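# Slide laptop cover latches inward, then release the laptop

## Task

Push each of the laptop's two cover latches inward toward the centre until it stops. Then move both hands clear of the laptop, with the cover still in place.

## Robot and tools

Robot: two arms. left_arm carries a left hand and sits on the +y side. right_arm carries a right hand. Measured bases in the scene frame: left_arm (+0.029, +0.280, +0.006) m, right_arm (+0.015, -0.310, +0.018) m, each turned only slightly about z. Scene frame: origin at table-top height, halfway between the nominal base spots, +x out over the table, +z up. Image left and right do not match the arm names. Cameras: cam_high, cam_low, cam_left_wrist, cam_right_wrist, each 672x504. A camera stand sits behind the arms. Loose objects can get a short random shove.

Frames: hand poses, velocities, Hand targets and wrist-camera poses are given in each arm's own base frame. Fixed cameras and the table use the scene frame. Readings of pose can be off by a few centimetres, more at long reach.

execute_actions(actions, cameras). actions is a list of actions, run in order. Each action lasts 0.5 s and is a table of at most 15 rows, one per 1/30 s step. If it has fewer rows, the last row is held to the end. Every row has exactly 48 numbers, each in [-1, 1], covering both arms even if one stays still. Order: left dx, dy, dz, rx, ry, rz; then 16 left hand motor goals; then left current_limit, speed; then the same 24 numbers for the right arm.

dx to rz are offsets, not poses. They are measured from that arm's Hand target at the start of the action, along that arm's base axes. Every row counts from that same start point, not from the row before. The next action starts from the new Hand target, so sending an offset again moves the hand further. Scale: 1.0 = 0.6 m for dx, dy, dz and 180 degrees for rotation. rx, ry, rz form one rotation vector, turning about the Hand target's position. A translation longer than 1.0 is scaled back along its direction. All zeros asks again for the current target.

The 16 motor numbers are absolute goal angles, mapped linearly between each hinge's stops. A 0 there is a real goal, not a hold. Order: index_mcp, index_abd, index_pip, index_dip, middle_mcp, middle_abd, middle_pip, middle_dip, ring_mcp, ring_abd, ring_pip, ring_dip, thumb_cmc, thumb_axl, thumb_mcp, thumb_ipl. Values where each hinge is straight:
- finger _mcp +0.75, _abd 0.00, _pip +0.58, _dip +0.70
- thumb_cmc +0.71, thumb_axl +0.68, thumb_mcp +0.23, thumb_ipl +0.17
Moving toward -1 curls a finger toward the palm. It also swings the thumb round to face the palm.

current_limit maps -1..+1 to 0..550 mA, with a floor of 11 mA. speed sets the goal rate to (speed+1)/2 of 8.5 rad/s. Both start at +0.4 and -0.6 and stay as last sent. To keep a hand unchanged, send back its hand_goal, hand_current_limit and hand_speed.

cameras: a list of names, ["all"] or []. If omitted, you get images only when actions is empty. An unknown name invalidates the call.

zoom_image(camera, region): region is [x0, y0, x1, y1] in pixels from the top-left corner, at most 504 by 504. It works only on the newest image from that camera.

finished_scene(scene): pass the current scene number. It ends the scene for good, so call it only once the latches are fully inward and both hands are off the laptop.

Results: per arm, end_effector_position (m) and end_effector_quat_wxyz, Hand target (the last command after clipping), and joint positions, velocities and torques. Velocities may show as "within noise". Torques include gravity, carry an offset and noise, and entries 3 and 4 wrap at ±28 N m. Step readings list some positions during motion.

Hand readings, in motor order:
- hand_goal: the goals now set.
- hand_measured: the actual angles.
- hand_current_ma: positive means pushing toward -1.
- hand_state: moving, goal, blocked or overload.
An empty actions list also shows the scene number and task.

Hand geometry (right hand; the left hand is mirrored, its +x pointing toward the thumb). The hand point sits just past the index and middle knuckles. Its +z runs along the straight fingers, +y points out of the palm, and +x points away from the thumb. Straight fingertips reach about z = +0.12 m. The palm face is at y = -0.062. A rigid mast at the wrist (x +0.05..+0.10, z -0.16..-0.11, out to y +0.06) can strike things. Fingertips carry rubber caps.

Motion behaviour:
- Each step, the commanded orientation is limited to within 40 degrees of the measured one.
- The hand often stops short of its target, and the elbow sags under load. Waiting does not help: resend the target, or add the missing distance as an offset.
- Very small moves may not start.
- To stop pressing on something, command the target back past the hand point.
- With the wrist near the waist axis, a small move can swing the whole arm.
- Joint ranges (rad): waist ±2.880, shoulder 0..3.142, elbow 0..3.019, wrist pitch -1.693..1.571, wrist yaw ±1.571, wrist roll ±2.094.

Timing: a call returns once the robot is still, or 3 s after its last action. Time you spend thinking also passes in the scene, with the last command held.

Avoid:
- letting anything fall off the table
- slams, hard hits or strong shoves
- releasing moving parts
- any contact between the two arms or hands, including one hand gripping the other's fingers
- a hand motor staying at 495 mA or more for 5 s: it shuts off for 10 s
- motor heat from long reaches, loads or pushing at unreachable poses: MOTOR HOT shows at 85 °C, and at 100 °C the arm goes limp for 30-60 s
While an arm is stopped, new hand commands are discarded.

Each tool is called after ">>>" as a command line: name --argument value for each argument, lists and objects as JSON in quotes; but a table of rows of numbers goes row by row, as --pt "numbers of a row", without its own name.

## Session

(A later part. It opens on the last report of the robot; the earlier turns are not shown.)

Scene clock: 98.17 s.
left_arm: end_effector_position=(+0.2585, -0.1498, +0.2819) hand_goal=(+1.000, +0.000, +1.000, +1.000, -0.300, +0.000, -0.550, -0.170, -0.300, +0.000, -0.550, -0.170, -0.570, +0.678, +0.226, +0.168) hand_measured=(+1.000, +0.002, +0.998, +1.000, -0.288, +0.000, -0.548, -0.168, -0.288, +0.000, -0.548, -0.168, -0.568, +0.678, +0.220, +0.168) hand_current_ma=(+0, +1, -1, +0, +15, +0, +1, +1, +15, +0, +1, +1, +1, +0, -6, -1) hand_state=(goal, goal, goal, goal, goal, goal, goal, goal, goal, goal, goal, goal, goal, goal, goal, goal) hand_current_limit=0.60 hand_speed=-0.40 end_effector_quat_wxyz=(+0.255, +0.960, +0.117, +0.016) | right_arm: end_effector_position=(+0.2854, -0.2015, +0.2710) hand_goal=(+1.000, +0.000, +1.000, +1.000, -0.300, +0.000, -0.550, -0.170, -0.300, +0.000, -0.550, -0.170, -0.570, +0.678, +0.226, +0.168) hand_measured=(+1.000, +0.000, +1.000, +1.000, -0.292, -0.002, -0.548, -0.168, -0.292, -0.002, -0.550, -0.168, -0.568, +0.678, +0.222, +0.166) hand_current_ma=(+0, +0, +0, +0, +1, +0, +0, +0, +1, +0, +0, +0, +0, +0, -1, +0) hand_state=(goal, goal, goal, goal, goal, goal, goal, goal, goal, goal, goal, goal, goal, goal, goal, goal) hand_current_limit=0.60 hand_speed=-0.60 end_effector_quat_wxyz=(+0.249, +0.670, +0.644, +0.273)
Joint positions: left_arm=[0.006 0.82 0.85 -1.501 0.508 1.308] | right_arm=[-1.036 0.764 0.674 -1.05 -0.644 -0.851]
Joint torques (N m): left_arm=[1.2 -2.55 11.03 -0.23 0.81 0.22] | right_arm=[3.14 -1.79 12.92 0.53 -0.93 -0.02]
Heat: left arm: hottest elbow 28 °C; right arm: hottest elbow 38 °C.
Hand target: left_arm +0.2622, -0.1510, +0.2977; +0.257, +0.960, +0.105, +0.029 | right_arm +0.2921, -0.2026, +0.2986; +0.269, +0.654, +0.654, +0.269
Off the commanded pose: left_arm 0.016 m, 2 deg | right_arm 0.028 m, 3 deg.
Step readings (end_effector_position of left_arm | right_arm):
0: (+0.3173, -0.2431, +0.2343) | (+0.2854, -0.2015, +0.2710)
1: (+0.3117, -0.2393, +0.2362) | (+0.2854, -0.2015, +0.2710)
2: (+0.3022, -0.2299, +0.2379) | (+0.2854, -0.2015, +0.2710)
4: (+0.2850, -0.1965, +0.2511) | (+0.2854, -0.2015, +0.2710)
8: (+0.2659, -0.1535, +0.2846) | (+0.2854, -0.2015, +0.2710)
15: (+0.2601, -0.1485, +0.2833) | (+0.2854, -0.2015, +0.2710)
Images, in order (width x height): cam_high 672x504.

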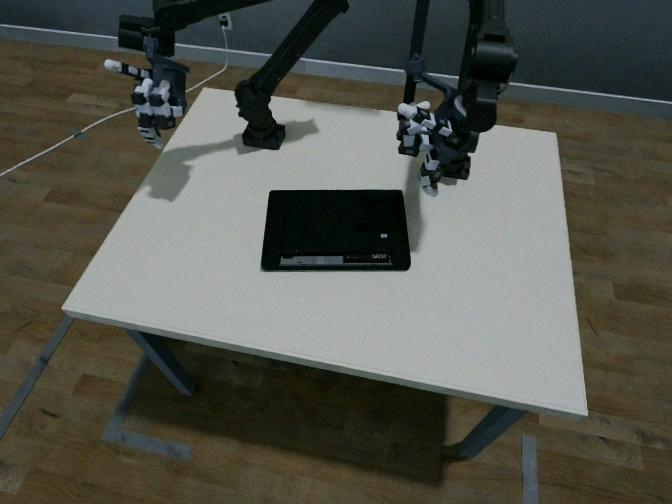

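>>> execute_actions --actions '[[[0.12,-0.12,-0.08,0,0,0,1,0,1,1,-0.3,0,-0.55,-0.17,-0.3,0,-0.55,-0.17,-0.57,0.678,0.226,0.168,0.6,-0.4,0,0,0,0,0,0,1,0,1,1,-0.3,0,-0.55,-0.17,-0.3,0,-0.55,-0.17,-0.57,0.678,0.226,0.168,0.6,-0.6]],[[0.073,-0.063,-0.0833,0,0,0,1,0,1,1,-0.3,0,-0.55,-0.17,-0.3,0,-0.55,-0.17,-0.57,0.678,0.226,0.168,0.6,-0.4,0,0,0,0,0,0,1,0,1,1,-0.3,0,-0.55,-0.17,-0.3,0,-0.55,-0.17,-0.57,0.678,0.226,0.168,0.6,-0.6]]]' --cameras '["cam_high","cam_low"]'

>>> zoom_image --camera "cam_high" --region '[350, 230, 410, 290]'

>>> zoom_image --camera "cam_low" --region '[460, 230, 520, 290]'

Scene clock: 100.50 s.
left_arm: end_effector_position=(+0.3676, -0.2565, +0.1821) hand_goal=(+1.000, +0.000, +1.000, +1.000, -0.300, +0.000, -0.550, -0.170, -0.300, +0.000, -0.550, -0.170, -0.570, +0.678, +0.226, +0.168) hand_measured=(+1.000, -0.004, +1.000, +1.000, -0.290, +0.000, -0.548, -0.168, -0.290, +0.000, -0.548, -0.168, -0.570, +0.678, +0.222, +0.168) hand_current_ma=(+0, -2, +0, +0, +12, +0, +0, +1, +10, +0, +1, +1, +0, +0, -5, -1) hand_state=(goal, goal, goal, goal, goal, goal, goal, goal, goal, goal, goal, goal, goal, goal, goal, goal) hand_current_limit=0.60 hand_speed=-0.40 end_effector_quat_wxyz=(+0.248, +0.963, +0.105, +0.010) | right_arm: end_effector_position=(+0.2854, -0.2015, +0.2710) hand_goal=(+1.000, +0.000, +1.000, +1.000, -0.300, +0.000, -0.550, -0.170, -0.300, +0.000, -0.550, -0.170, -0.570, +0.678, +0.226, +0.168) hand_measured=(+1.000, +0.000, +1.000, +1.000, -0.292, -0.002, -0.548, -0.168, -0.292, -0.002, -0.550, -0.168, -0.568, +0.678, +0.222, +0.166) hand_current_ma=(+0, +0, +0, +0, +1, +0, +0, +0, +1, +0, +0, +0, +0, +0, -1, +0) hand_state=(goal, goal, goal, goal, goal, goal, goal, goal, goal, goal, goal, goal, goal, goal, goal, goal) hand_current_limit=0.60 hand_speed=-0.60 end_effector_quat_wxyz=(+0.249, +0.670, +0.644, +0.273)
Joint positions: left_arm=[-0.322 1.237 0.849 -0.938 0.444 0.976] | right_arm=[-1.036 0.764 0.674 -1.05 -0.644 -0.851]
Joint torques (N m): left_arm=[0.97 -8.18 9.89 0.99 0.56 -0.12] | right_arm=[3.31 -2.02 12.64 0.43 -0.92 -0.07]
Heat: left arm: hottest elbow 28 °C; right arm: hottest elbow 39 °C.
Hand target: left_arm +0.3780, -0.2609, +0.1996; +0.257, +0.960, +0.105, +0.029 | right_arm +0.2921, -0.2026, +0.2986; +0.269, +0.654, +0.654, +0.269
Off the commanded pose: left_arm 0.021 m, 2 deg | right_arm 0.028 m, 3 deg.
Step readings (end_effector_position of left_arm | right_arm):
0: (+0.2584, -0.1498, +0.2819) | (+0.2854, -0.2015, +0.2710)
1: (+0.2643, -0.1527, +0.2796) | (+0.2854, -0.2015, +0.2710)
2: (+0.2742, -0.1609, +0.2789) | (+0.2854, -0.2015, +0.2710)
4: (+0.2919, -0.1902, +0.2693) | (+0.2854, -0.2015, +0.2710)
8: (+0.3110, -0.2243, +0.2348) | (+0.2854, -0.2015, +0.2710)
15: (+0.3210, -0.2235, +0.2296) | (+0.2854, -0.2015, +0.2710)
16: (+0.3260, -0.2254, +0.2283) | (+0.2854, -0.2015, +0.2710)
17: (+0.3350, -0.2298, +0.2272) | (+0.2854, -0.2015, +0.2710)
19: (+0.3534, -0.2432, +0.2178) | (+0.2854, -0.2015, +0.2710)
23: (+0.3644, -0.2561, +0.1841) | (+0.2854, -0.2015, +0.2710)
30: (+0.3673, -0.2566, +0.1822) | (+0.2854, -0.2015, +0.2710)
Images, in order (width x height): cam_high 672x504, cam_low 672x504.

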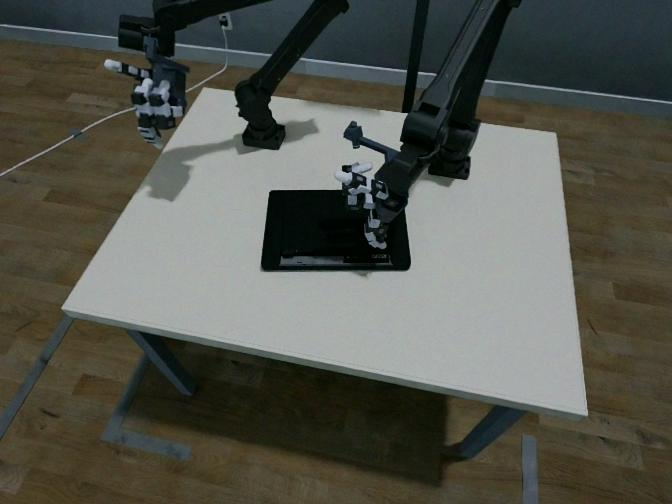

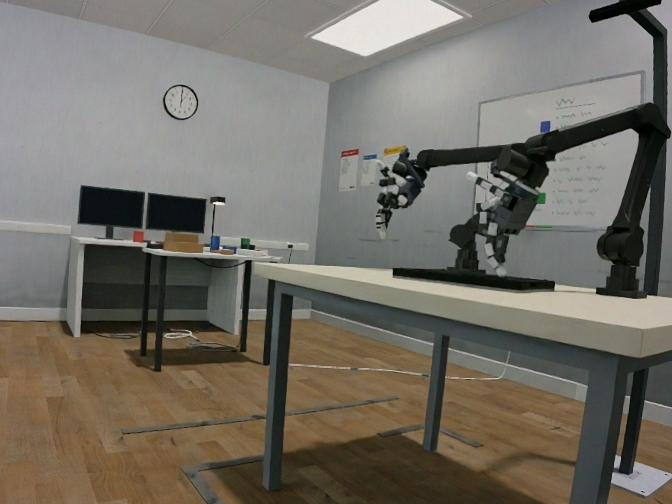

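Scaled by 8.400 from the camera's 672x504 image, which has a finer 960x720 frame.

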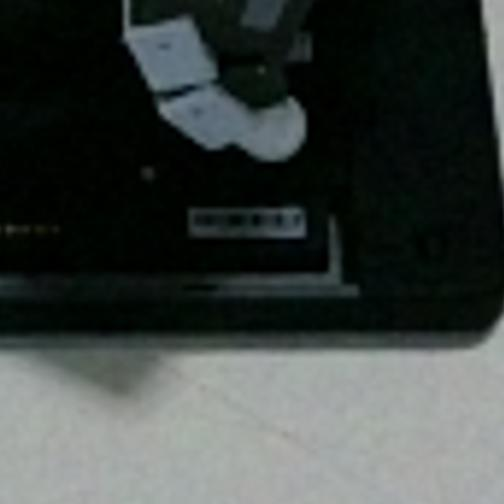

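Scaled by 8.400 from the camera's 672x504 image, which has a finer 960x720 frame.

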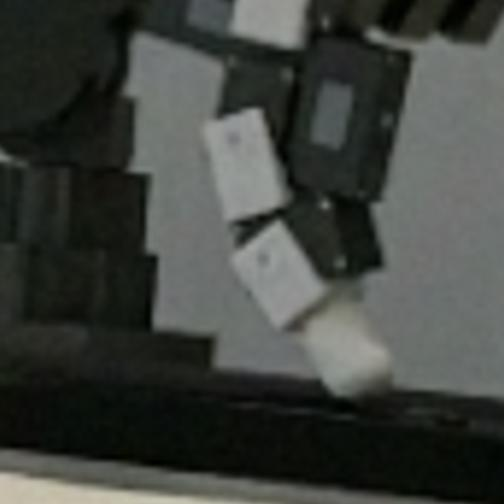

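>>> execute_actions --actions '[[[0.012,-0.01,0.015,0,0,0,1,0,1,1,-0.3,0,-0.55,-0.17,-0.3,0,-0.55,-0.17,-0.57,0.678,0.226,0.168,0.6,-0.4,0,0,0,0,0,0,1,0,1,1,-0.3,0,-0.55,-0.17,-0.3,0,-0.55,-0.17,-0.57,0.678,0.226,0.168,0.6,-0.6]]]' --cameras '["cam_high","cam_low"]'

>>> zoom_image --camera "cam_high" --region '[350, 230, 410, 290]'

Scene clock: 101.43 s.
left_arm: end_effector_position=(+0.3733, -0.2589, +0.1903) hand_goal=(+1.000, +0.000, +1.000, +1.000, -0.300, +0.000, -0.550, -0.170, -0.300, +0.000, -0.550, -0.170, -0.570, +0.678, +0.226, +0.168) hand_measured=(+1.000, -0.002, +1.000, +1.000, -0.290, +0.000, -0.548, -0.168, -0.290, +0.000, -0.548, -0.168, -0.570, +0.678, +0.222, +0.168) hand_current_ma=(+0, -1, +0, +0, +12, +0, +0, +1, +10, +0, +1, +1, +0, +0, -5, -1) hand_state=(goal, goal, goal, goal, goal, goal, goal, goal, goal, goal, goal, goal, goal, goal, goal, goal) hand_current_limit=0.60 hand_speed=-0.40 end_effector_quat_wxyz=(+0.251, +0.962, +0.107, +0.016) | right_arm: end_effector_position=(+0.2854, -0.2015, +0.2710) hand_goal=(+1.000, +0.000, +1.000, +1.000, -0.300, +0.000, -0.550, -0.170, -0.300, +0.000, -0.550, -0.170, -0.570, +0.678, +0.226, +0.168) hand_measured=(+1.000, +0.000, +1.000, +1.000, -0.292, -0.002, -0.548, -0.168, -0.292, -0.002, -0.550, -0.168, -0.568, +0.678, +0.222, +0.166) hand_current_ma=(+0, +0, +0, +0, +1, +0, +0, +0, +1, +0, +0, +0, +0, +0, -1, +0) hand_state=(goal, goal, goal, goal, goal, goal, goal, goal, goal, goal, goal, goal, goal, goal, goal, goal) hand_current_limit=0.60 hand_speed=-0.60 end_effector_quat_wxyz=(+0.249, +0.670, +0.644, +0.273)
Joint positions: left_arm=[-0.325 1.237 0.867 -0.939 0.442 0.965] | right_arm=[-1.036 0.764 0.674 -1.05 -0.644 -0.851]
Joint torques (N m): left_arm=[0.44 -7.36 11.43 0.34 0.51 -0.12] | right_arm=[3.43 -2.61 12.81 0.36 -0.93 -0.05]
Heat: left arm: hottest elbow 28 °C; right arm: hottest elbow 39 °C.
Hand target: left_arm +0.3852, -0.2668, +0.2087; +0.257, +0.960, +0.105, +0.029 | right_arm +0.2921, -0.2026, +0.2986; +0.269, +0.654, +0.654, +0.269
Off the commanded pose: left_arm 0.023 m, 2 deg | right_arm 0.028 m, 3 deg.
Step readings (end_effector_position of left_arm | right_arm):
0: (+0.3676, -0.2565, +0.1821) | (+0.2854, -0.2015, +0.2710)
1: (+0.3680, -0.2567, +0.1828) | (+0.2854, -0.2015, +0.2710)
2: (+0.3684, -0.2569, +0.1833) | (+0.2854, -0.2015, +0.2710)
4: (+0.3701, -0.2576, +0.1857) | (+0.2854, -0.2015, +0.2710)
8: (+0.3728, -0.2588, +0.1898) | (+0.2854, -0.2015, +0.2710)
15: (+0.3733, -0.2589, +0.1903) | (+0.2854, -0.2015, +0.2710)
Images, in order (width x height): cam_high 672x504, cam_low 672x504.

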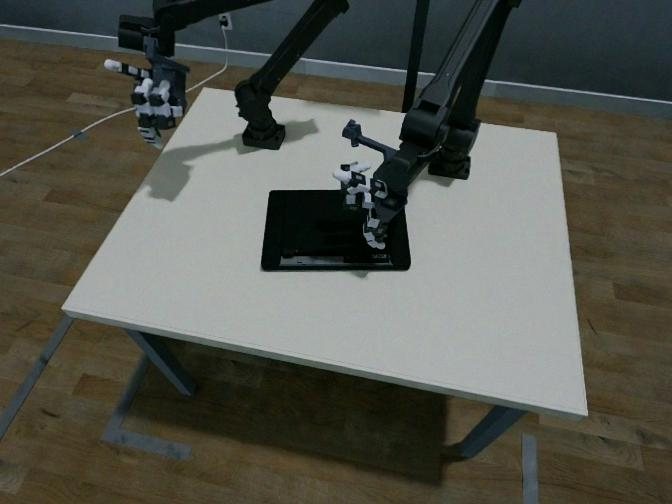

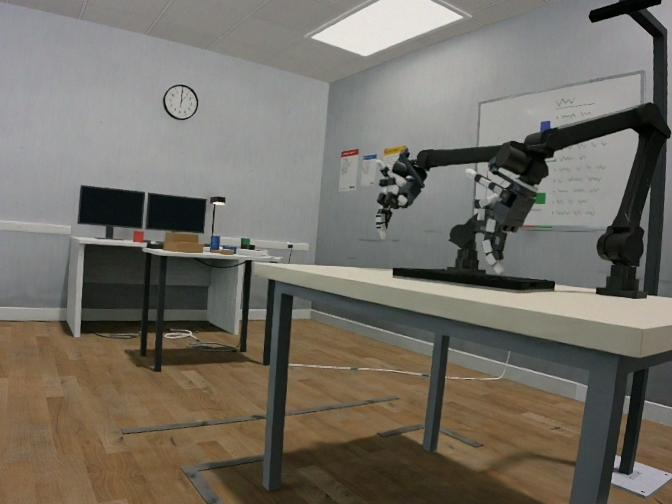

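Scaled by 8.400 from the camera's 672x504 image, which has a finer 960x720 frame.

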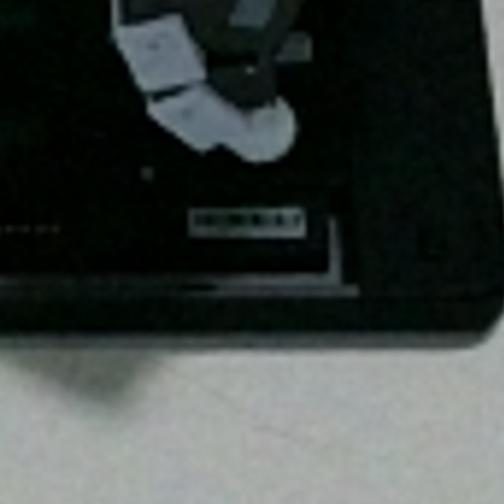

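>>> execute_actions --actions '[[[-0.003,-0.003,-0.043,0,0,0,1,0,1,1,-0.3,0,-0.55,-0.17,-0.3,0,-0.55,-0.17,-0.57,0.678,0.226,0.168,0.6,-0.4,0,0,0,0,0,0,1,0,1,1,-0.3,0,-0.55,-0.17,-0.3,0,-0.55,-0.17,-0.57,0.678,0.226,0.168,0.6,-0.6]]]' --cameras '["cam_high","cam_low"]'

>>> zoom_image --camera "cam_high" --region '[350, 230, 410, 290]'

>>> zoom_image --camera "cam_low" --region '[460, 230, 520, 290]'

Scene clock: 102.40 s.
left_arm: end_effector_position=(+0.3820, -0.2646, +0.1877) hand_goal=(+1.000, +0.000, +1.000, +1.000, -0.300, +0.000, -0.550, -0.170, -0.300, +0.000, -0.550, -0.170, -0.570, +0.678, +0.226, +0.168) hand_measured=(+1.000, -0.002, +1.000, +1.000, -0.290, +0.000, -0.548, -0.168, -0.290, +0.000, -0.548, -0.168, -0.570, +0.678, +0.222, +0.168) hand_current_ma=(+0, -1, +0, +0, +12, +0, +0, +1, +10, +0, +1, +1, +0, +0, -5, -1) hand_state=(goal, goal, goal, goal, goal, goal, goal, goal, goal, goal, goal, goal, goal, goal, goal, goal) hand_current_limit=0.60 hand_speed=-0.40 end_effector_quat_wxyz=(+0.258, +0.960, +0.103, +0.032) | right_arm: end_effector_position=(+0.2854, -0.2015, +0.2710) hand_goal=(+1.000, +0.000, +1.000, +1.000, -0.300, +0.000, -0.550, -0.170, -0.300, +0.000, -0.550, -0.170, -0.570, +0.678, +0.226, +0.168) hand_measured=(+1.000, +0.000, +1.000, +1.000, -0.292, -0.002, -0.548, -0.168, -0.292, -0.002, -0.550, -0.168, -0.568, +0.678, +0.222, +0.166) hand_current_ma=(+0, +0, +0, +0, +1, +0, +0, +0, +1, +0, +0, +0, +0, +0, -1, +0) hand_state=(goal, goal, goal, goal, goal, goal, goal, goal, goal, goal, goal, goal, goal, goal, goal, goal) hand_current_limit=0.60 hand_speed=-0.60 end_effector_quat_wxyz=(+0.249, +0.670, +0.644, +0.273)
Joint positions: left_arm=[-0.333 1.255 0.862 -0.877 0.439 0.957] | right_arm=[-1.036 0.764 0.674 -1.05 -0.644 -0.851]
Joint torques (N m): left_arm=[0.5 -6.95 7.86 1.14 0.51 -0.12] | right_arm=[3.49 -2.26 12.9 0.54 -0.89 -0.07]
Heat: left arm: hottest elbow 28 °C; right arm: hottest elbow 40 °C.
Hand target: left_arm +0.3833, -0.2687, +0.1827; +0.257, +0.960, +0.105, +0.029 | right_arm +0.2921, -0.2026, +0.2986; +0.269, +0.654, +0.654, +0.269
Off the commanded pose: left_arm 0.006 m, 0 deg | right_arm 0.028 m, 3 deg.
Step readings (end_effector_position of left_arm | right_arm):
0: (+0.3733, -0.2588, +0.1903) | (+0.2854, -0.2015, +0.2710)
1: (+0.3741, -0.2594, +0.1903) | (+0.2854, -0.2015, +0.2710)
2: (+0.3766, -0.2605, +0.1907) | (+0.2854, -0.2015, +0.2710)
4: (+0.3798, -0.2627, +0.1901) | (+0.2854, -0.2015, +0.2710)
8: (+0.3819, -0.2643, +0.1877) | (+0.2854, -0.2015, +0.2710)
15: (+0.3820, -0.2647, +0.1877) | (+0.2854, -0.2015, +0.2710)
Images, in order (width x height): cam_high 672x504, cam_low 672x504.

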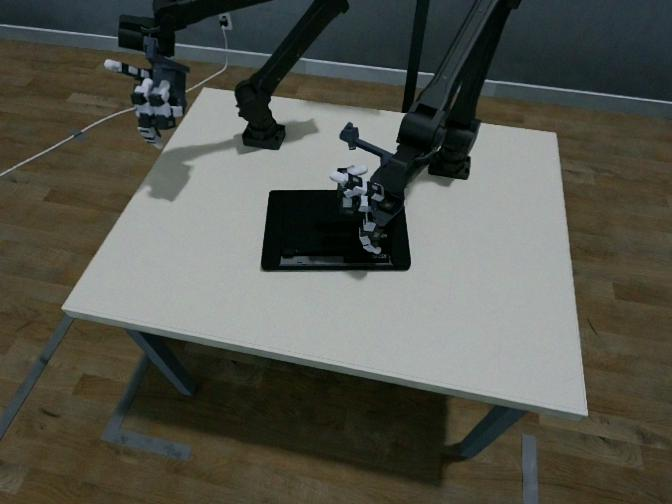

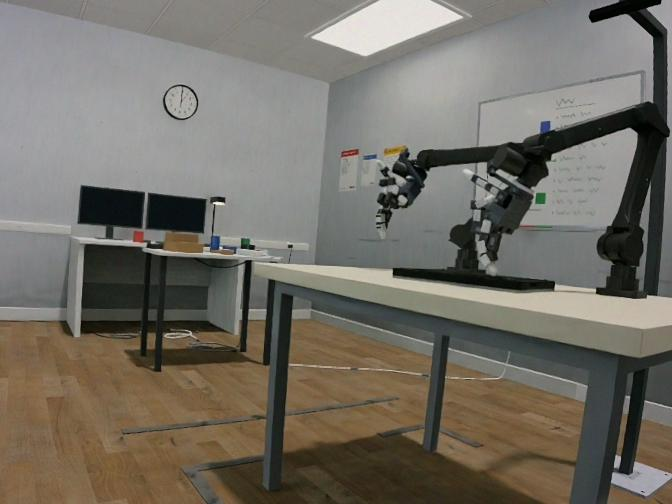

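Scaled by 8.400 from the camera's 672x504 image, which has a finer 960x720 frame.

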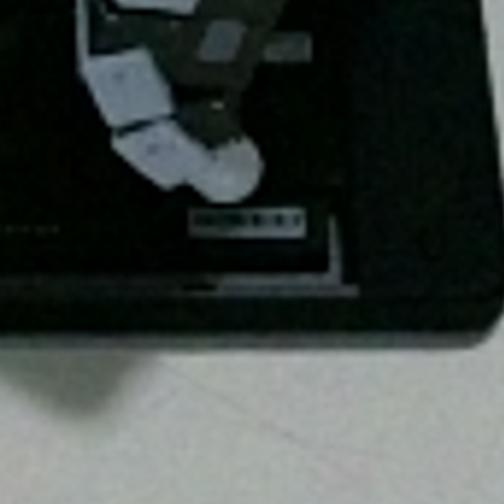

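Scaled by 8.400 from the camera's 672x504 image, which has a finer 960x720 frame.

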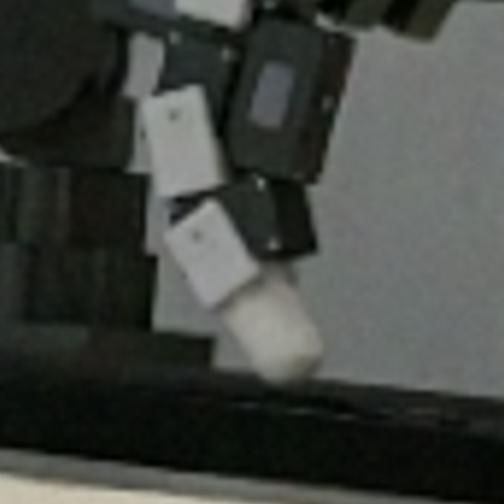

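>>> execute_actions --actions '[[[-0.018,0.018,0.005,0,0,0,1,0,1,1,-0.3,0,-0.55,-0.17,-0.3,0,-0.55,-0.17,-0.57,0.678,0.226,0.168,0.6,-0.4,0,0,0,0,0,0,1,0,1,1,-0.3,0,-0.55,-0.17,-0.3,0,-0.55,-0.17,-0.57,0.678,0.226,0.168,0.6,-0.6]]]' --cameras '["cam_high"]'

>>> zoom_image --camera "cam_high" --region '[350, 230, 410, 290]'

Scene clock: 103.37 s.
left_arm: end_effector_position=(+0.3732, -0.2621, +0.1852) hand_goal=(+1.000, +0.000, +1.000, +1.000, -0.300, +0.000, -0.550, -0.170, -0.300, +0.000, -0.550, -0.170, -0.570, +0.678, +0.226, +0.168) hand_measured=(+0.998, +0.004, +1.000, +1.000, -0.290, +0.000, -0.548, -0.168, -0.290, +0.000, -0.548, -0.168, -0.570, +0.678, +0.222, +0.168) hand_current_ma=(-1, +2, +0, +0, +12, +0, +0, +1, +10, +0, +1, +1, +0, +0, -5, -1) hand_state=(goal, goal, goal, goal, goal, goal, goal, goal, goal, goal, goal, goal, goal, goal, goal, goal) hand_current_limit=0.60 hand_speed=-0.40 end_effector_quat_wxyz=(+0.258, +0.960, +0.101, +0.030) | right_arm: end_effector_position=(+0.2854, -0.2015, +0.2710) hand_goal=(+1.000, +0.000, +1.000, +1.000, -0.300, +0.000, -0.550, -0.170, -0.300, +0.000, -0.550, -0.170, -0.570, +0.678, +0.226, +0.168) hand_measured=(+1.000, +0.000, +1.000, +1.000, -0.292, -0.002, -0.548, -0.168, -0.292, -0.002, -0.550, -0.168, -0.568, +0.678, +0.222, +0.166) hand_current_ma=(+0, +0, +0, +0, +1, +0, +0, +0, +1, +0, +0, +0, +0, +0, -1, +0) hand_state=(goal, goal, goal, goal, goal, goal, goal, goal, goal, goal, goal, goal, goal, goal, goal, goal) hand_current_limit=0.60 hand_speed=-0.60 end_effector_quat_wxyz=(+0.249, +0.670, +0.644, +0.273)
Joint positions: left_arm=[-0.333 1.235 0.84 -0.88 0.441 0.961] | right_arm=[-1.036 0.764 0.674 -1.05 -0.644 -0.851]
Joint torques (N m): left_arm=[1.9 -8.12 7.66 0.24 0.67 0.05] | right_arm=[2.61 -1.67 12.75 0.43 -0.9 -0.03]
Heat: left arm: hottest elbow 28 °C; right arm: hottest elbow 40 °C.
Hand target: left_arm +0.3726, -0.2579, +0.1859; +0.257, +0.960, +0.105, +0.029 | right_arm +0.2921, -0.2026, +0.2986; +0.269, +0.654, +0.654, +0.269
Off the commanded pose: left_arm 0.004 m, 1 deg | right_arm 0.028 m, 3 deg.
Step readings (end_effector_position of left_arm | right_arm):
0: (+0.3820, -0.2646, +0.1877) | (+0.2854, -0.2015, +0.2710)
1: (+0.3810, -0.2644, +0.1869) | (+0.2854, -0.2015, +0.2710)
2: (+0.3798, -0.2640, +0.1862) | (+0.2854, -0.2015, +0.2710)
4: (+0.3760, -0.2630, +0.1850) | (+0.2854, -0.2015, +0.2710)
8: (+0.3732, -0.2621, +0.1852) | (+0.2854, -0.2015, +0.2710)
15: (+0.3732, -0.2621, +0.1852) | (+0.2854, -0.2015, +0.2710)
Images, in order (width x height): cam_high 672x504.

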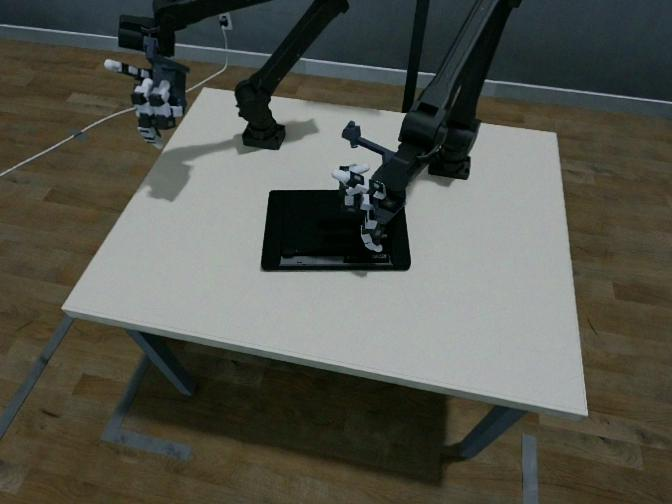

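Scaled by 8.400 from the camera's 672x504 image, which has a finer 960x720 frame.

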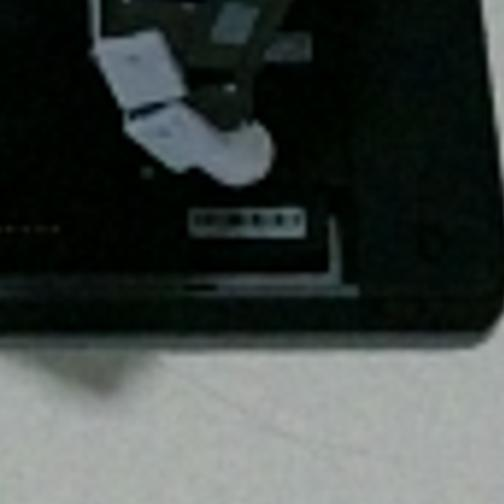

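>>> execute_actions --actions '[[[-0.001,0.006,-0.018,0,0,0,1,0,1,1,-0.3,0,-0.55,-0.17,-0.3,0,-0.55,-0.17,-0.57,0.678,0.226,0.168,0.6,-0.4,0,0,0,0,0,0,1,0,1,1,-0.3,0,-0.55,-0.17,-0.3,0,-0.55,-0.17,-0.57,0.678,0.226,0.168,0.6,-0.6]]]' --cameras '["cam_high","cam_low"]'

>>> zoom_image --camera "cam_high" --region '[350, 230, 410, 290]'

>>> zoom_image --camera "cam_low" --region '[460, 230, 520, 290]'

Scene clock: 104.27 s.
left_arm: end_effector_position=(+0.3731, -0.2604, +0.1848) hand_goal=(+1.000, +0.000, +1.000, +1.000, -0.300, +0.000, -0.550, -0.170, -0.300, +0.000, -0.550, -0.170, -0.570, +0.678, +0.226, +0.168) hand_measured=(+1.000, -0.006, +1.000, +1.000, -0.290, +0.000, -0.548, -0.168, -0.290, +0.000, -0.548, -0.168, -0.570, +0.678, +0.222, +0.168) hand_current_ma=(+0, -4, +0, +0, +12, +0, +0, +1, +10, +0, +1, +1, +0, +0, -5, -1) hand_state=(goal, goal, goal, goal, goal, goal, goal, goal, goal, goal, goal, goal, goal, goal, goal, goal) hand_current_limit=0.60 hand_speed=-0.40 end_effector_quat_wxyz=(+0.262, +0.959, +0.102, +0.033) | right_arm: end_effector_position=(+0.2854, -0.2015, +0.2710) hand_goal=(+1.000, +0.000, +1.000, +1.000, -0.300, +0.000, -0.550, -0.170, -0.300, +0.000, -0.550, -0.170, -0.570, +0.678, +0.226, +0.168) hand_measured=(+1.000, +0.000, +1.000, +1.000, -0.292, -0.002, -0.548, -0.168, -0.292, -0.002, -0.550, -0.168, -0.568, +0.678, +0.222, +0.166) hand_current_ma=(+0, +0, +0, +0, +1, +0, +0, +0, +1, +0, +0, +0, +0, +0, -1, +0) hand_state=(goal, goal, goal, goal, goal, goal, goal, goal, goal, goal, goal, goal, goal, goal, goal, goal) hand_current_limit=0.60 hand_speed=-0.60 end_effector_quat_wxyz=(+0.249, +0.670, +0.644, +0.273)
Joint positions: left_arm=[-0.327 1.231 0.831 -0.867 0.448 0.964] | right_arm=[-1.036 0.764 0.674 -1.05 -0.644 -0.851]
Joint torques (N m): left_arm=[2.2 -7.12 6.61 0.88 0.5 0.14] | right_arm=[3.96 -1.73 12.85 0.51 -0.97 -0.07]
Heat: left arm: hottest elbow 28 °C; right arm: hottest elbow 40 °C.
Hand target: left_arm +0.3720, -0.2542, +0.1751; +0.257, +0.960, +0.105, +0.029 | right_arm +0.2921, -0.2026, +0.2986; +0.269, +0.654, +0.654, +0.269
Off the commanded pose: left_arm 0.012 m, 1 deg | right_arm 0.028 m, 3 deg.
Step readings (end_effector_position of left_arm | right_arm):
0: (+0.3732, -0.2621, +0.1852) | (+0.2854, -0.2015, +0.2710)
1: (+0.3729, -0.2617, +0.1843) | (+0.2854, -0.2015, +0.2710)
2: (+0.3728, -0.2616, +0.1838) | (+0.2854, -0.2015, +0.2710)
4: (+0.3730, -0.2607, +0.1847) | (+0.2854, -0.2015, +0.2710)
8: (+0.3731, -0.2604, +0.1848) | (+0.2854, -0.2015, +0.2710)
15: (+0.3731, -0.2604, +0.1848) | (+0.2854, -0.2015, +0.2710)
Images, in order (width x height): cam_high 672x504, cam_low 672x504.

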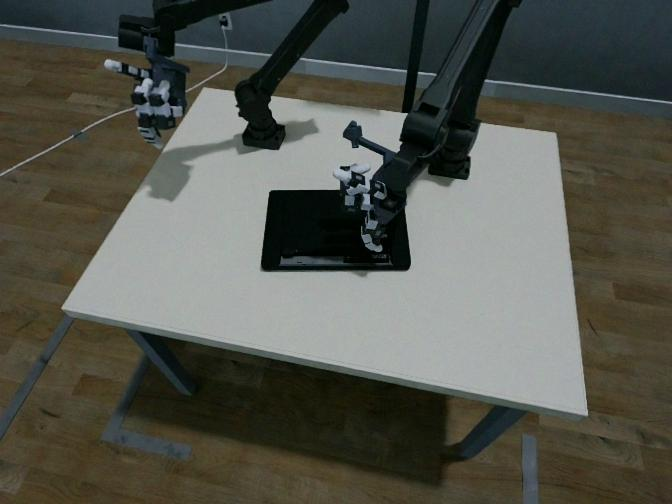

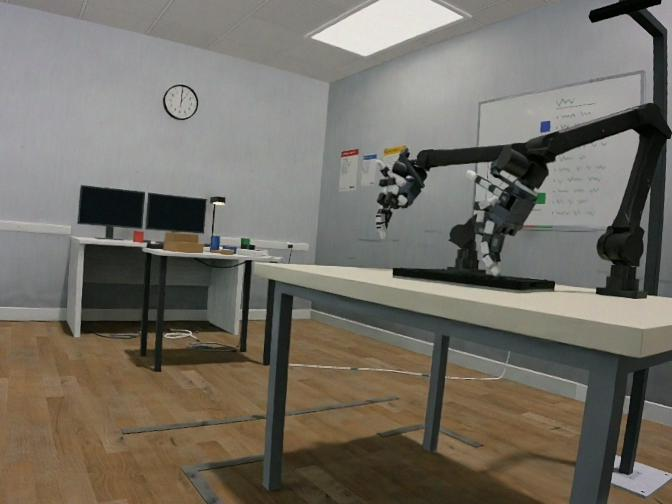

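Scaled by 8.400 from the camera's 672x504 image, which has a finer 960x720 frame.

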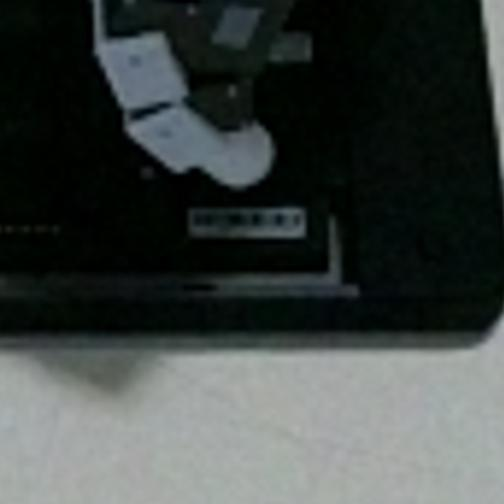

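Scaled by 8.400 from the camera's 672x504 image, which has a finer 960x720 frame.

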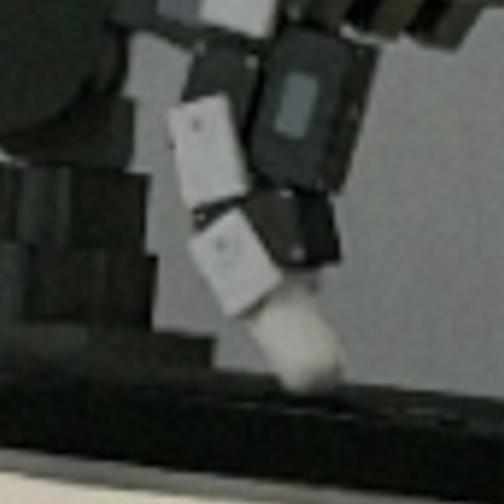

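>>> execute_actions --actions '[[[-0.003,-0.03,-0.01,0,0,0,1,0,1,1,-0.3,0,-0.55,-0.17,-0.3,0,-0.55,-0.17,-0.57,0.678,0.226,0.168,0.6,-0.4,0,0,0,0,0,0,1,0,1,1,-0.3,0,-0.55,-0.17,-0.3,0,-0.55,-0.17,-0.57,0.678,0.226,0.168,0.6,-0.6]]]' --cameras '["cam_high"]'

>>> zoom_image --camera "cam_high" --region '[350, 230, 410, 290]'

Scene clock: 105.13 s.
left_arm: end_effector_position=(+0.3748, -0.2671, +0.1838) hand_goal=(+1.000, +0.000, +1.000, +1.000, -0.300, +0.000, -0.550, -0.170, -0.300, +0.000, -0.550, -0.170, -0.570, +0.678, +0.226, +0.168) hand_measured=(+1.000, -0.028, +1.000, +1.000, -0.290, +0.000, -0.548, -0.168, -0.290, +0.000, -0.548, -0.168, -0.570, +0.678, +0.222, +0.168) hand_current_ma=(+0, -37, +0, +0, +12, +0, +0, +1, +10, +0, +1, +1, +0, +0, -5, -1) hand_state=(goal, blocked, goal, goal, goal, goal, goal, goal, goal, goal, goal, goal, goal, goal, goal, goal) hand_current_limit=0.60 hand_speed=-0.40 end_effector_quat_wxyz=(+0.260, +0.959, +0.105, +0.041) | right_arm: end_effector_position=(+0.2854, -0.2015, +0.2710) hand_goal=(+1.000, +0.000, +1.000, +1.000, -0.300, +0.000, -0.550, -0.170, -0.300, +0.000, -0.550, -0.170, -0.570, +0.678, +0.226, +0.168) hand_measured=(+1.000, +0.000, +1.000, +1.000, -0.292, -0.002, -0.548, -0.168, -0.292, -0.002, -0.550, -0.168, -0.568, +0.678, +0.222, +0.166) hand_current_ma=(+0, +0, +0, +0, +1, +0, +0, +0, +1, +0, +0, +0, +0, +0, -1, +0) hand_state=(goal, goal, goal, goal, goal, goal, goal, goal, goal, goal, goal, goal, goal, goal, goal, goal) hand_current_limit=0.60 hand_speed=-0.60 end_effector_quat_wxyz=(+0.249, +0.670, +0.644, +0.273)
Joint positions: left_arm=[-0.351 1.231 0.826 -0.837 0.427 0.929] | right_arm=[-1.036 0.764 0.674 -1.05 -0.644 -0.851]
Joint torques (N m): left_arm=[0.21 -6.12 6.56 1.47 0.7 -0.08] | right_arm=[2.96 -2.73 13 0.46 -0.93 -0.07]
Heat: left arm: hottest elbow 28 °C; right arm: hottest elbow 40 °C.
Hand target: left_arm +0.3701, -0.2723, +0.1691; +0.257, +0.960, +0.105, +0.029 | right_arm +0.2921, -0.2026, +0.2986; +0.269, +0.654, +0.654, +0.269
Off the commanded pose: left_arm 0.016 m, 1 deg | right_arm 0.028 m, 3 deg.
Step readings (end_effector_position of left_arm | right_arm):
0: (+0.3731, -0.2604, +0.1848) | (+0.2854, -0.2015, +0.2710)
1: (+0.3733, -0.2614, +0.1847) | (+0.2854, -0.2015, +0.2710)
2: (+0.3740, -0.2625, +0.1840) | (+0.2854, -0.2015, +0.2710)
4: (+0.3739, -0.2653, +0.1835) | (+0.2854, -0.2015, +0.2710)
8: (+0.3741, -0.2673, +0.1836) | (+0.2854, -0.2015, +0.2710)
15: (+0.3748, -0.2672, +0.1838) | (+0.2854, -0.2015, +0.2710)
Images, in order (width x height): cam_high 672x504.

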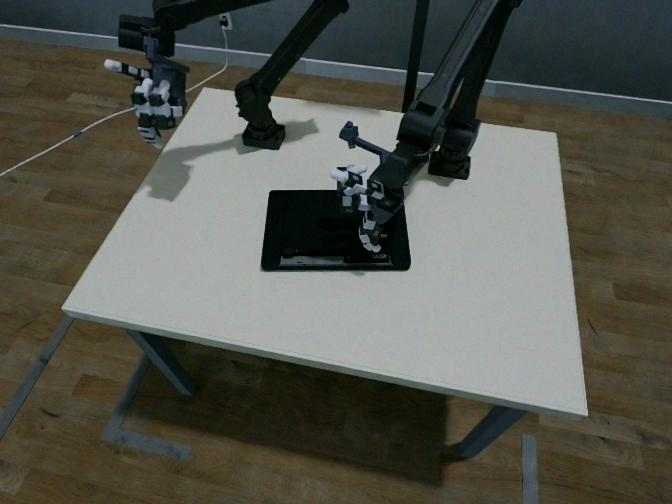

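Scaled by 8.400 from the camera's 672x504 image, which has a finer 960x720 frame.

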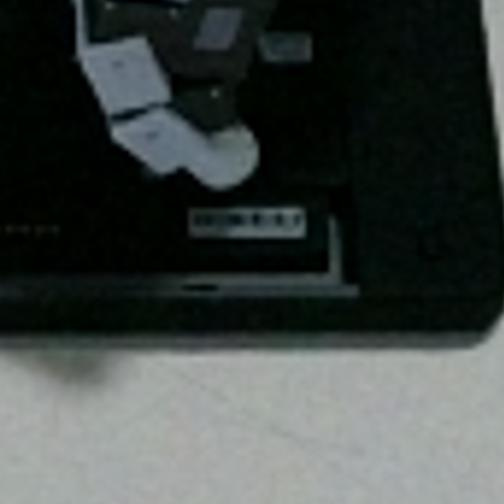

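>>> execute_actions --actions '[[[-0.003,-0.03,0,0,0,0,1,0,1,1,-0.3,0,-0.55,-0.17,-0.3,0,-0.55,-0.17,-0.57,0.678,0.226,0.168,0.6,-0.4,0,0,0,0,0,0,1,0,1,1,-0.3,0,-0.55,-0.17,-0.3,0,-0.55,-0.17,-0.57,0.678,0.226,0.168,0.6,-0.6]]]' --cameras '["cam_high"]'

>>> zoom_image --camera "cam_high" --region '[350, 230, 410, 290]'

Scene clock: 106.00 s.
left_arm: end_effector_position=(+0.3685, -0.2885, +0.1820) hand_goal=(+1.000, +0.000, +1.000, +1.000, -0.300, +0.000, -0.550, -0.170, -0.300, +0.000, -0.550, -0.170, -0.570, +0.678, +0.226, +0.168) hand_measured=(+1.000, +0.000, +1.000, +1.000, -0.290, +0.000, -0.548, -0.168, -0.290, +0.000, -0.548, -0.168, -0.570, +0.678, +0.222, +0.168) hand_current_ma=(+0, +0, +0, +0, +12, +0, +0, +1, +10, +0, +1, +1, +0, +0, -5, -1) hand_state=(goal, goal, goal, goal, goal, goal, goal, goal, goal, goal, goal, goal, goal, goal, goal, goal) hand_current_limit=0.60 hand_speed=-0.40 end_effector_quat_wxyz=(+0.262, +0.959, +0.096, +0.042) | right_arm: end_effector_position=(+0.2854, -0.2015, +0.2710) hand_goal=(+1.000, +0.000, +1.000, +1.000, -0.300, +0.000, -0.550, -0.170, -0.300, +0.000, -0.550, -0.170, -0.570, +0.678, +0.226, +0.168) hand_measured=(+1.000, +0.000, +1.000, +1.000, -0.292, -0.002, -0.548, -0.168, -0.292, -0.002, -0.550, -0.168, -0.568, +0.678, +0.222, +0.166) hand_current_ma=(+0, +0, +0, +0, +1, +0, +0, +0, +1, +0, +0, +0, +0, +0, -1, +0) hand_state=(goal, goal, goal, goal, goal, goal, goal, goal, goal, goal, goal, goal, goal, goal, goal, goal) hand_current_limit=0.60 hand_speed=-0.60 end_effector_quat_wxyz=(+0.249, +0.670, +0.644, +0.273)
Joint positions: left_arm=[-0.411 1.24 0.824 -0.8 0.413 0.886] | right_arm=[-1.036 0.764 0.674 -1.05 -0.644 -0.851]
Joint torques (N m): left_arm=[0.79 -6.07 7.32 1.07 0.59 -0.2] | right_arm=[2.84 -3.08 12.67 0.43 -0.89 -0.05]
Heat: left arm: hottest elbow 28 °C; right arm: hottest elbow 40 °C.
Hand target: left_arm +0.3683, -0.2903, +0.1689; +0.257, +0.960, +0.105, +0.029 | right_arm +0.2921, -0.2026, +0.2986; +0.269, +0.654, +0.654, +0.269
Off the commanded pose: left_arm 0.013 m, 2 deg | right_arm 0.028 m, 3 deg.
Step readings (end_effector_position of left_arm | right_arm):
0: (+0.3748, -0.2671, +0.1838) | (+0.2854, -0.2015, +0.2710)
1: (+0.3753, -0.2677, +0.1837) | (+0.2854, -0.2015, +0.2710)
2: (+0.3754, -0.2699, +0.1833) | (+0.2854, -0.2015, +0.2710)
4: (+0.3734, -0.2766, +0.1837) | (+0.2854, -0.2015, +0.2710)
8: (+0.3692, -0.2864, +0.1839) | (+0.2854, -0.2015, +0.2710)
15: (+0.3685, -0.2885, +0.1820) | (+0.2854, -0.2015, +0.2710)
Images, in order (width x height): cam_high 672x504.

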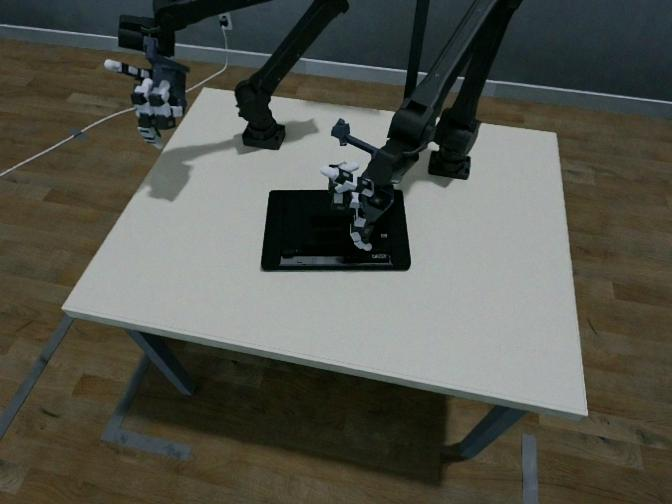

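Scaled by 8.400 from the camera's 672x504 image, which has a finer 960x720 frame.

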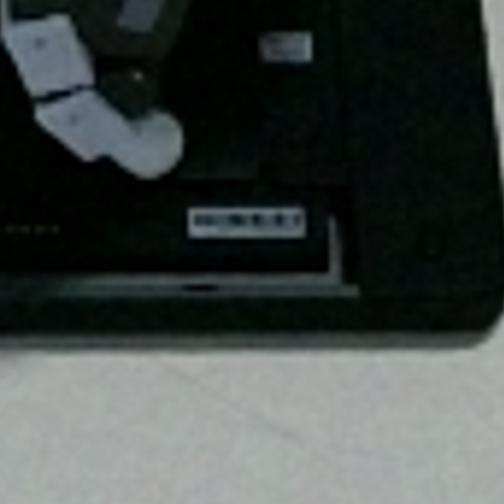

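>>> execute_actions --actions '[[[-0.1,0.0,0.1,0,0,0,1,0,1,1,-0.3,0,-0.55,-0.17,-0.3,0,-0.55,-0.17,-0.57,0.678,0.226,0.168,0.6,-0.4,0,0,0,0,0,0,1,0,1,1,-0.3,0,-0.55,-0.17,-0.3,0,-0.55,-0.17,-0.57,0.678,0.226,0.168,0.6,-0.6]],[[-0.05,0.2,0.1,0,0,0,1,0,1,1,-0.3,0,-0.55,-0.17,-0.3,0,-0.55,-0.17,-0.57,0.678,0.226,0.168,0.6,-0.4,0,0,0,0,0,0,1,0,1,1,-0.3,0,-0.55,-0.17,-0.3,0,-0.55,-0.17,-0.57,0.678,0.226,0.168,0.6,-0.6]]]' --cameras '["cam_high"]'

>>> zoom_image --camera "cam_high" --region '[365, 240, 395, 265]'

>>> zoom_image --camera "cam_high" --region '[350, 230, 410, 290]'

Scene clock: 107.83 s.
left_arm: end_effector_position=(+0.2743, -0.1668, +0.2720) hand_goal=(+1.000, +0.000, +1.000, +1.000, -0.300, +0.000, -0.550, -0.170, -0.300, +0.000, -0.550, -0.170, -0.570, +0.678, +0.226, +0.168) hand_measured=(+1.000, +0.000, +0.998, +1.000, -0.288, +0.000, -0.548, -0.168, -0.288, +0.000, -0.548, -0.168, -0.570, +0.678, +0.220, +0.168) hand_current_ma=(+0, +0, -2, +0, +15, +0, +0, +1, +15, +0, +1, +1, +0, +0, -6, -1) hand_state=(goal, goal, goal, goal, goal, goal, goal, goal, goal, goal, goal, goal, goal, goal, goal, goal) hand_current_limit=0.60 hand_speed=-0.40 end_effector_quat_wxyz=(+0.254, +0.959, +0.121, +0.016) | right_arm: end_effector_position=(+0.2854, -0.2015, +0.2710) hand_goal=(+1.000, +0.000, +1.000, +1.000, -0.300, +0.000, -0.550, -0.170, -0.300, +0.000, -0.550, -0.170, -0.570, +0.678, +0.226, +0.168) hand_measured=(+1.000, +0.000, +1.000, +1.000, -0.292, -0.002, -0.548, -0.168, -0.292, -0.002, -0.550, -0.168, -0.568, +0.678, +0.222, +0.166) hand_current_ma=(+0, +0, +0, +0, +1, +0, +0, +0, +1, +0, +0, +0, +0, +0, -1, +0) hand_state=(goal, goal, goal, goal, goal, goal, goal, goal, goal, goal, goal, goal, goal, goal, goal, goal) hand_current_limit=0.60 hand_speed=-0.60 end_effector_quat_wxyz=(+0.249, +0.670, +0.644, +0.273)
Joint positions: left_arm=[-0.075 0.857 0.841 -1.409 0.496 1.209] | right_arm=[-1.036 0.764 0.674 -1.05 -0.644 -0.851]
Joint torques (N m): left_arm=[0.79 -2.96 11.28 -0.09 0.77 0.23] | right_arm=[3.43 -2.02 12.72 0.42 -0.92 -0.06]
Heat: left arm: hottest elbow 28 °C; right arm: hottest elbow 41 °C.
Hand target: left_arm +0.2783, -0.1702, +0.2890; +0.257, +0.960, +0.105, +0.029 | right_arm +0.2921, -0.2026, +0.2986; +0.269, +0.654, +0.654, +0.269
Off the commanded pose: left_arm 0.018 m, 2 deg | right_arm 0.028 m, 3 deg.
Step readings (end_effector_position of left_arm | right_arm):
0: (+0.3685, -0.2885, +0.1820) | (+0.2854, -0.2015, +0.2710)
1: (+0.3646, -0.2883, +0.1837) | (+0.2854, -0.2015, +0.2710)
2: (+0.3571, -0.2866, +0.1856) | (+0.2854, -0.2015, +0.2710)
4: (+0.3316, -0.2874, +0.1988) | (+0.2854, -0.2015, +0.2710)
8: (+0.3018, -0.2919, +0.2322) | (+0.2854, -0.2015, +0.2710)
15: (+0.3029, -0.2902, +0.2288) | (+0.2854, -0.2015, +0.2710)
16: (+0.2990, -0.2854, +0.2297) | (+0.2854, -0.2015, +0.2710)
17: (+0.2914, -0.2718, +0.2316) | (+0.2854, -0.2015, +0.2710)
19: (+0.2876, -0.2288, +0.2421) | (+0.2854, -0.2015, +0.2710)
23: (+0.2837, -0.1682, +0.2747) | (+0.2854, -0.2015, +0.2710)
30: (+0.2767, -0.1651, +0.2737) | (+0.2854, -0.2015, +0.2710)
Images, in order (width x height): cam_high 672x504.

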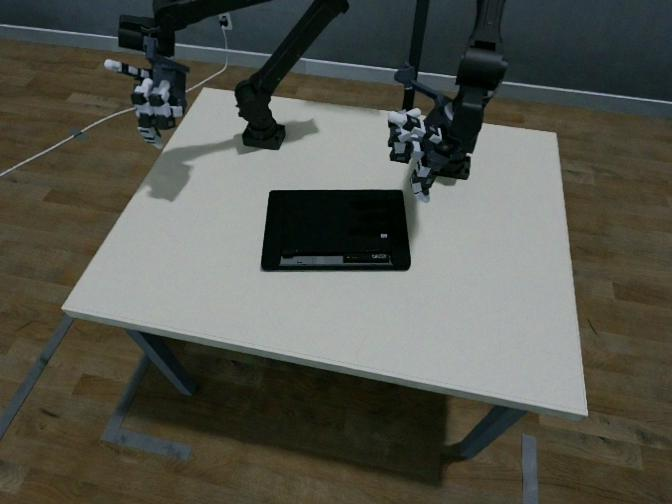

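Scaled by 16.800 from the camera's 672x504 image, which has a finer 960x720 frame.

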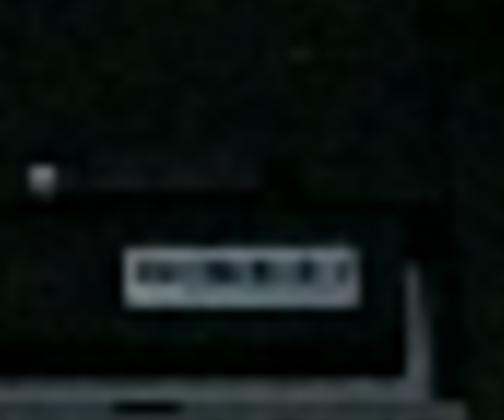

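Scaled by 8.400 from the camera's 672x504 image, which has a finer 960x720 frame.

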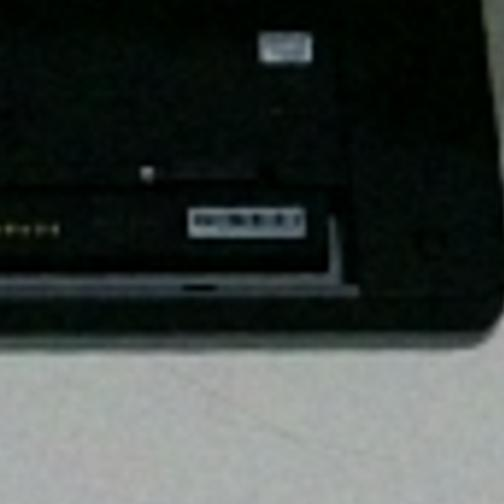

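>>> finished_scene --scene 1

The scene is finished: the task was done.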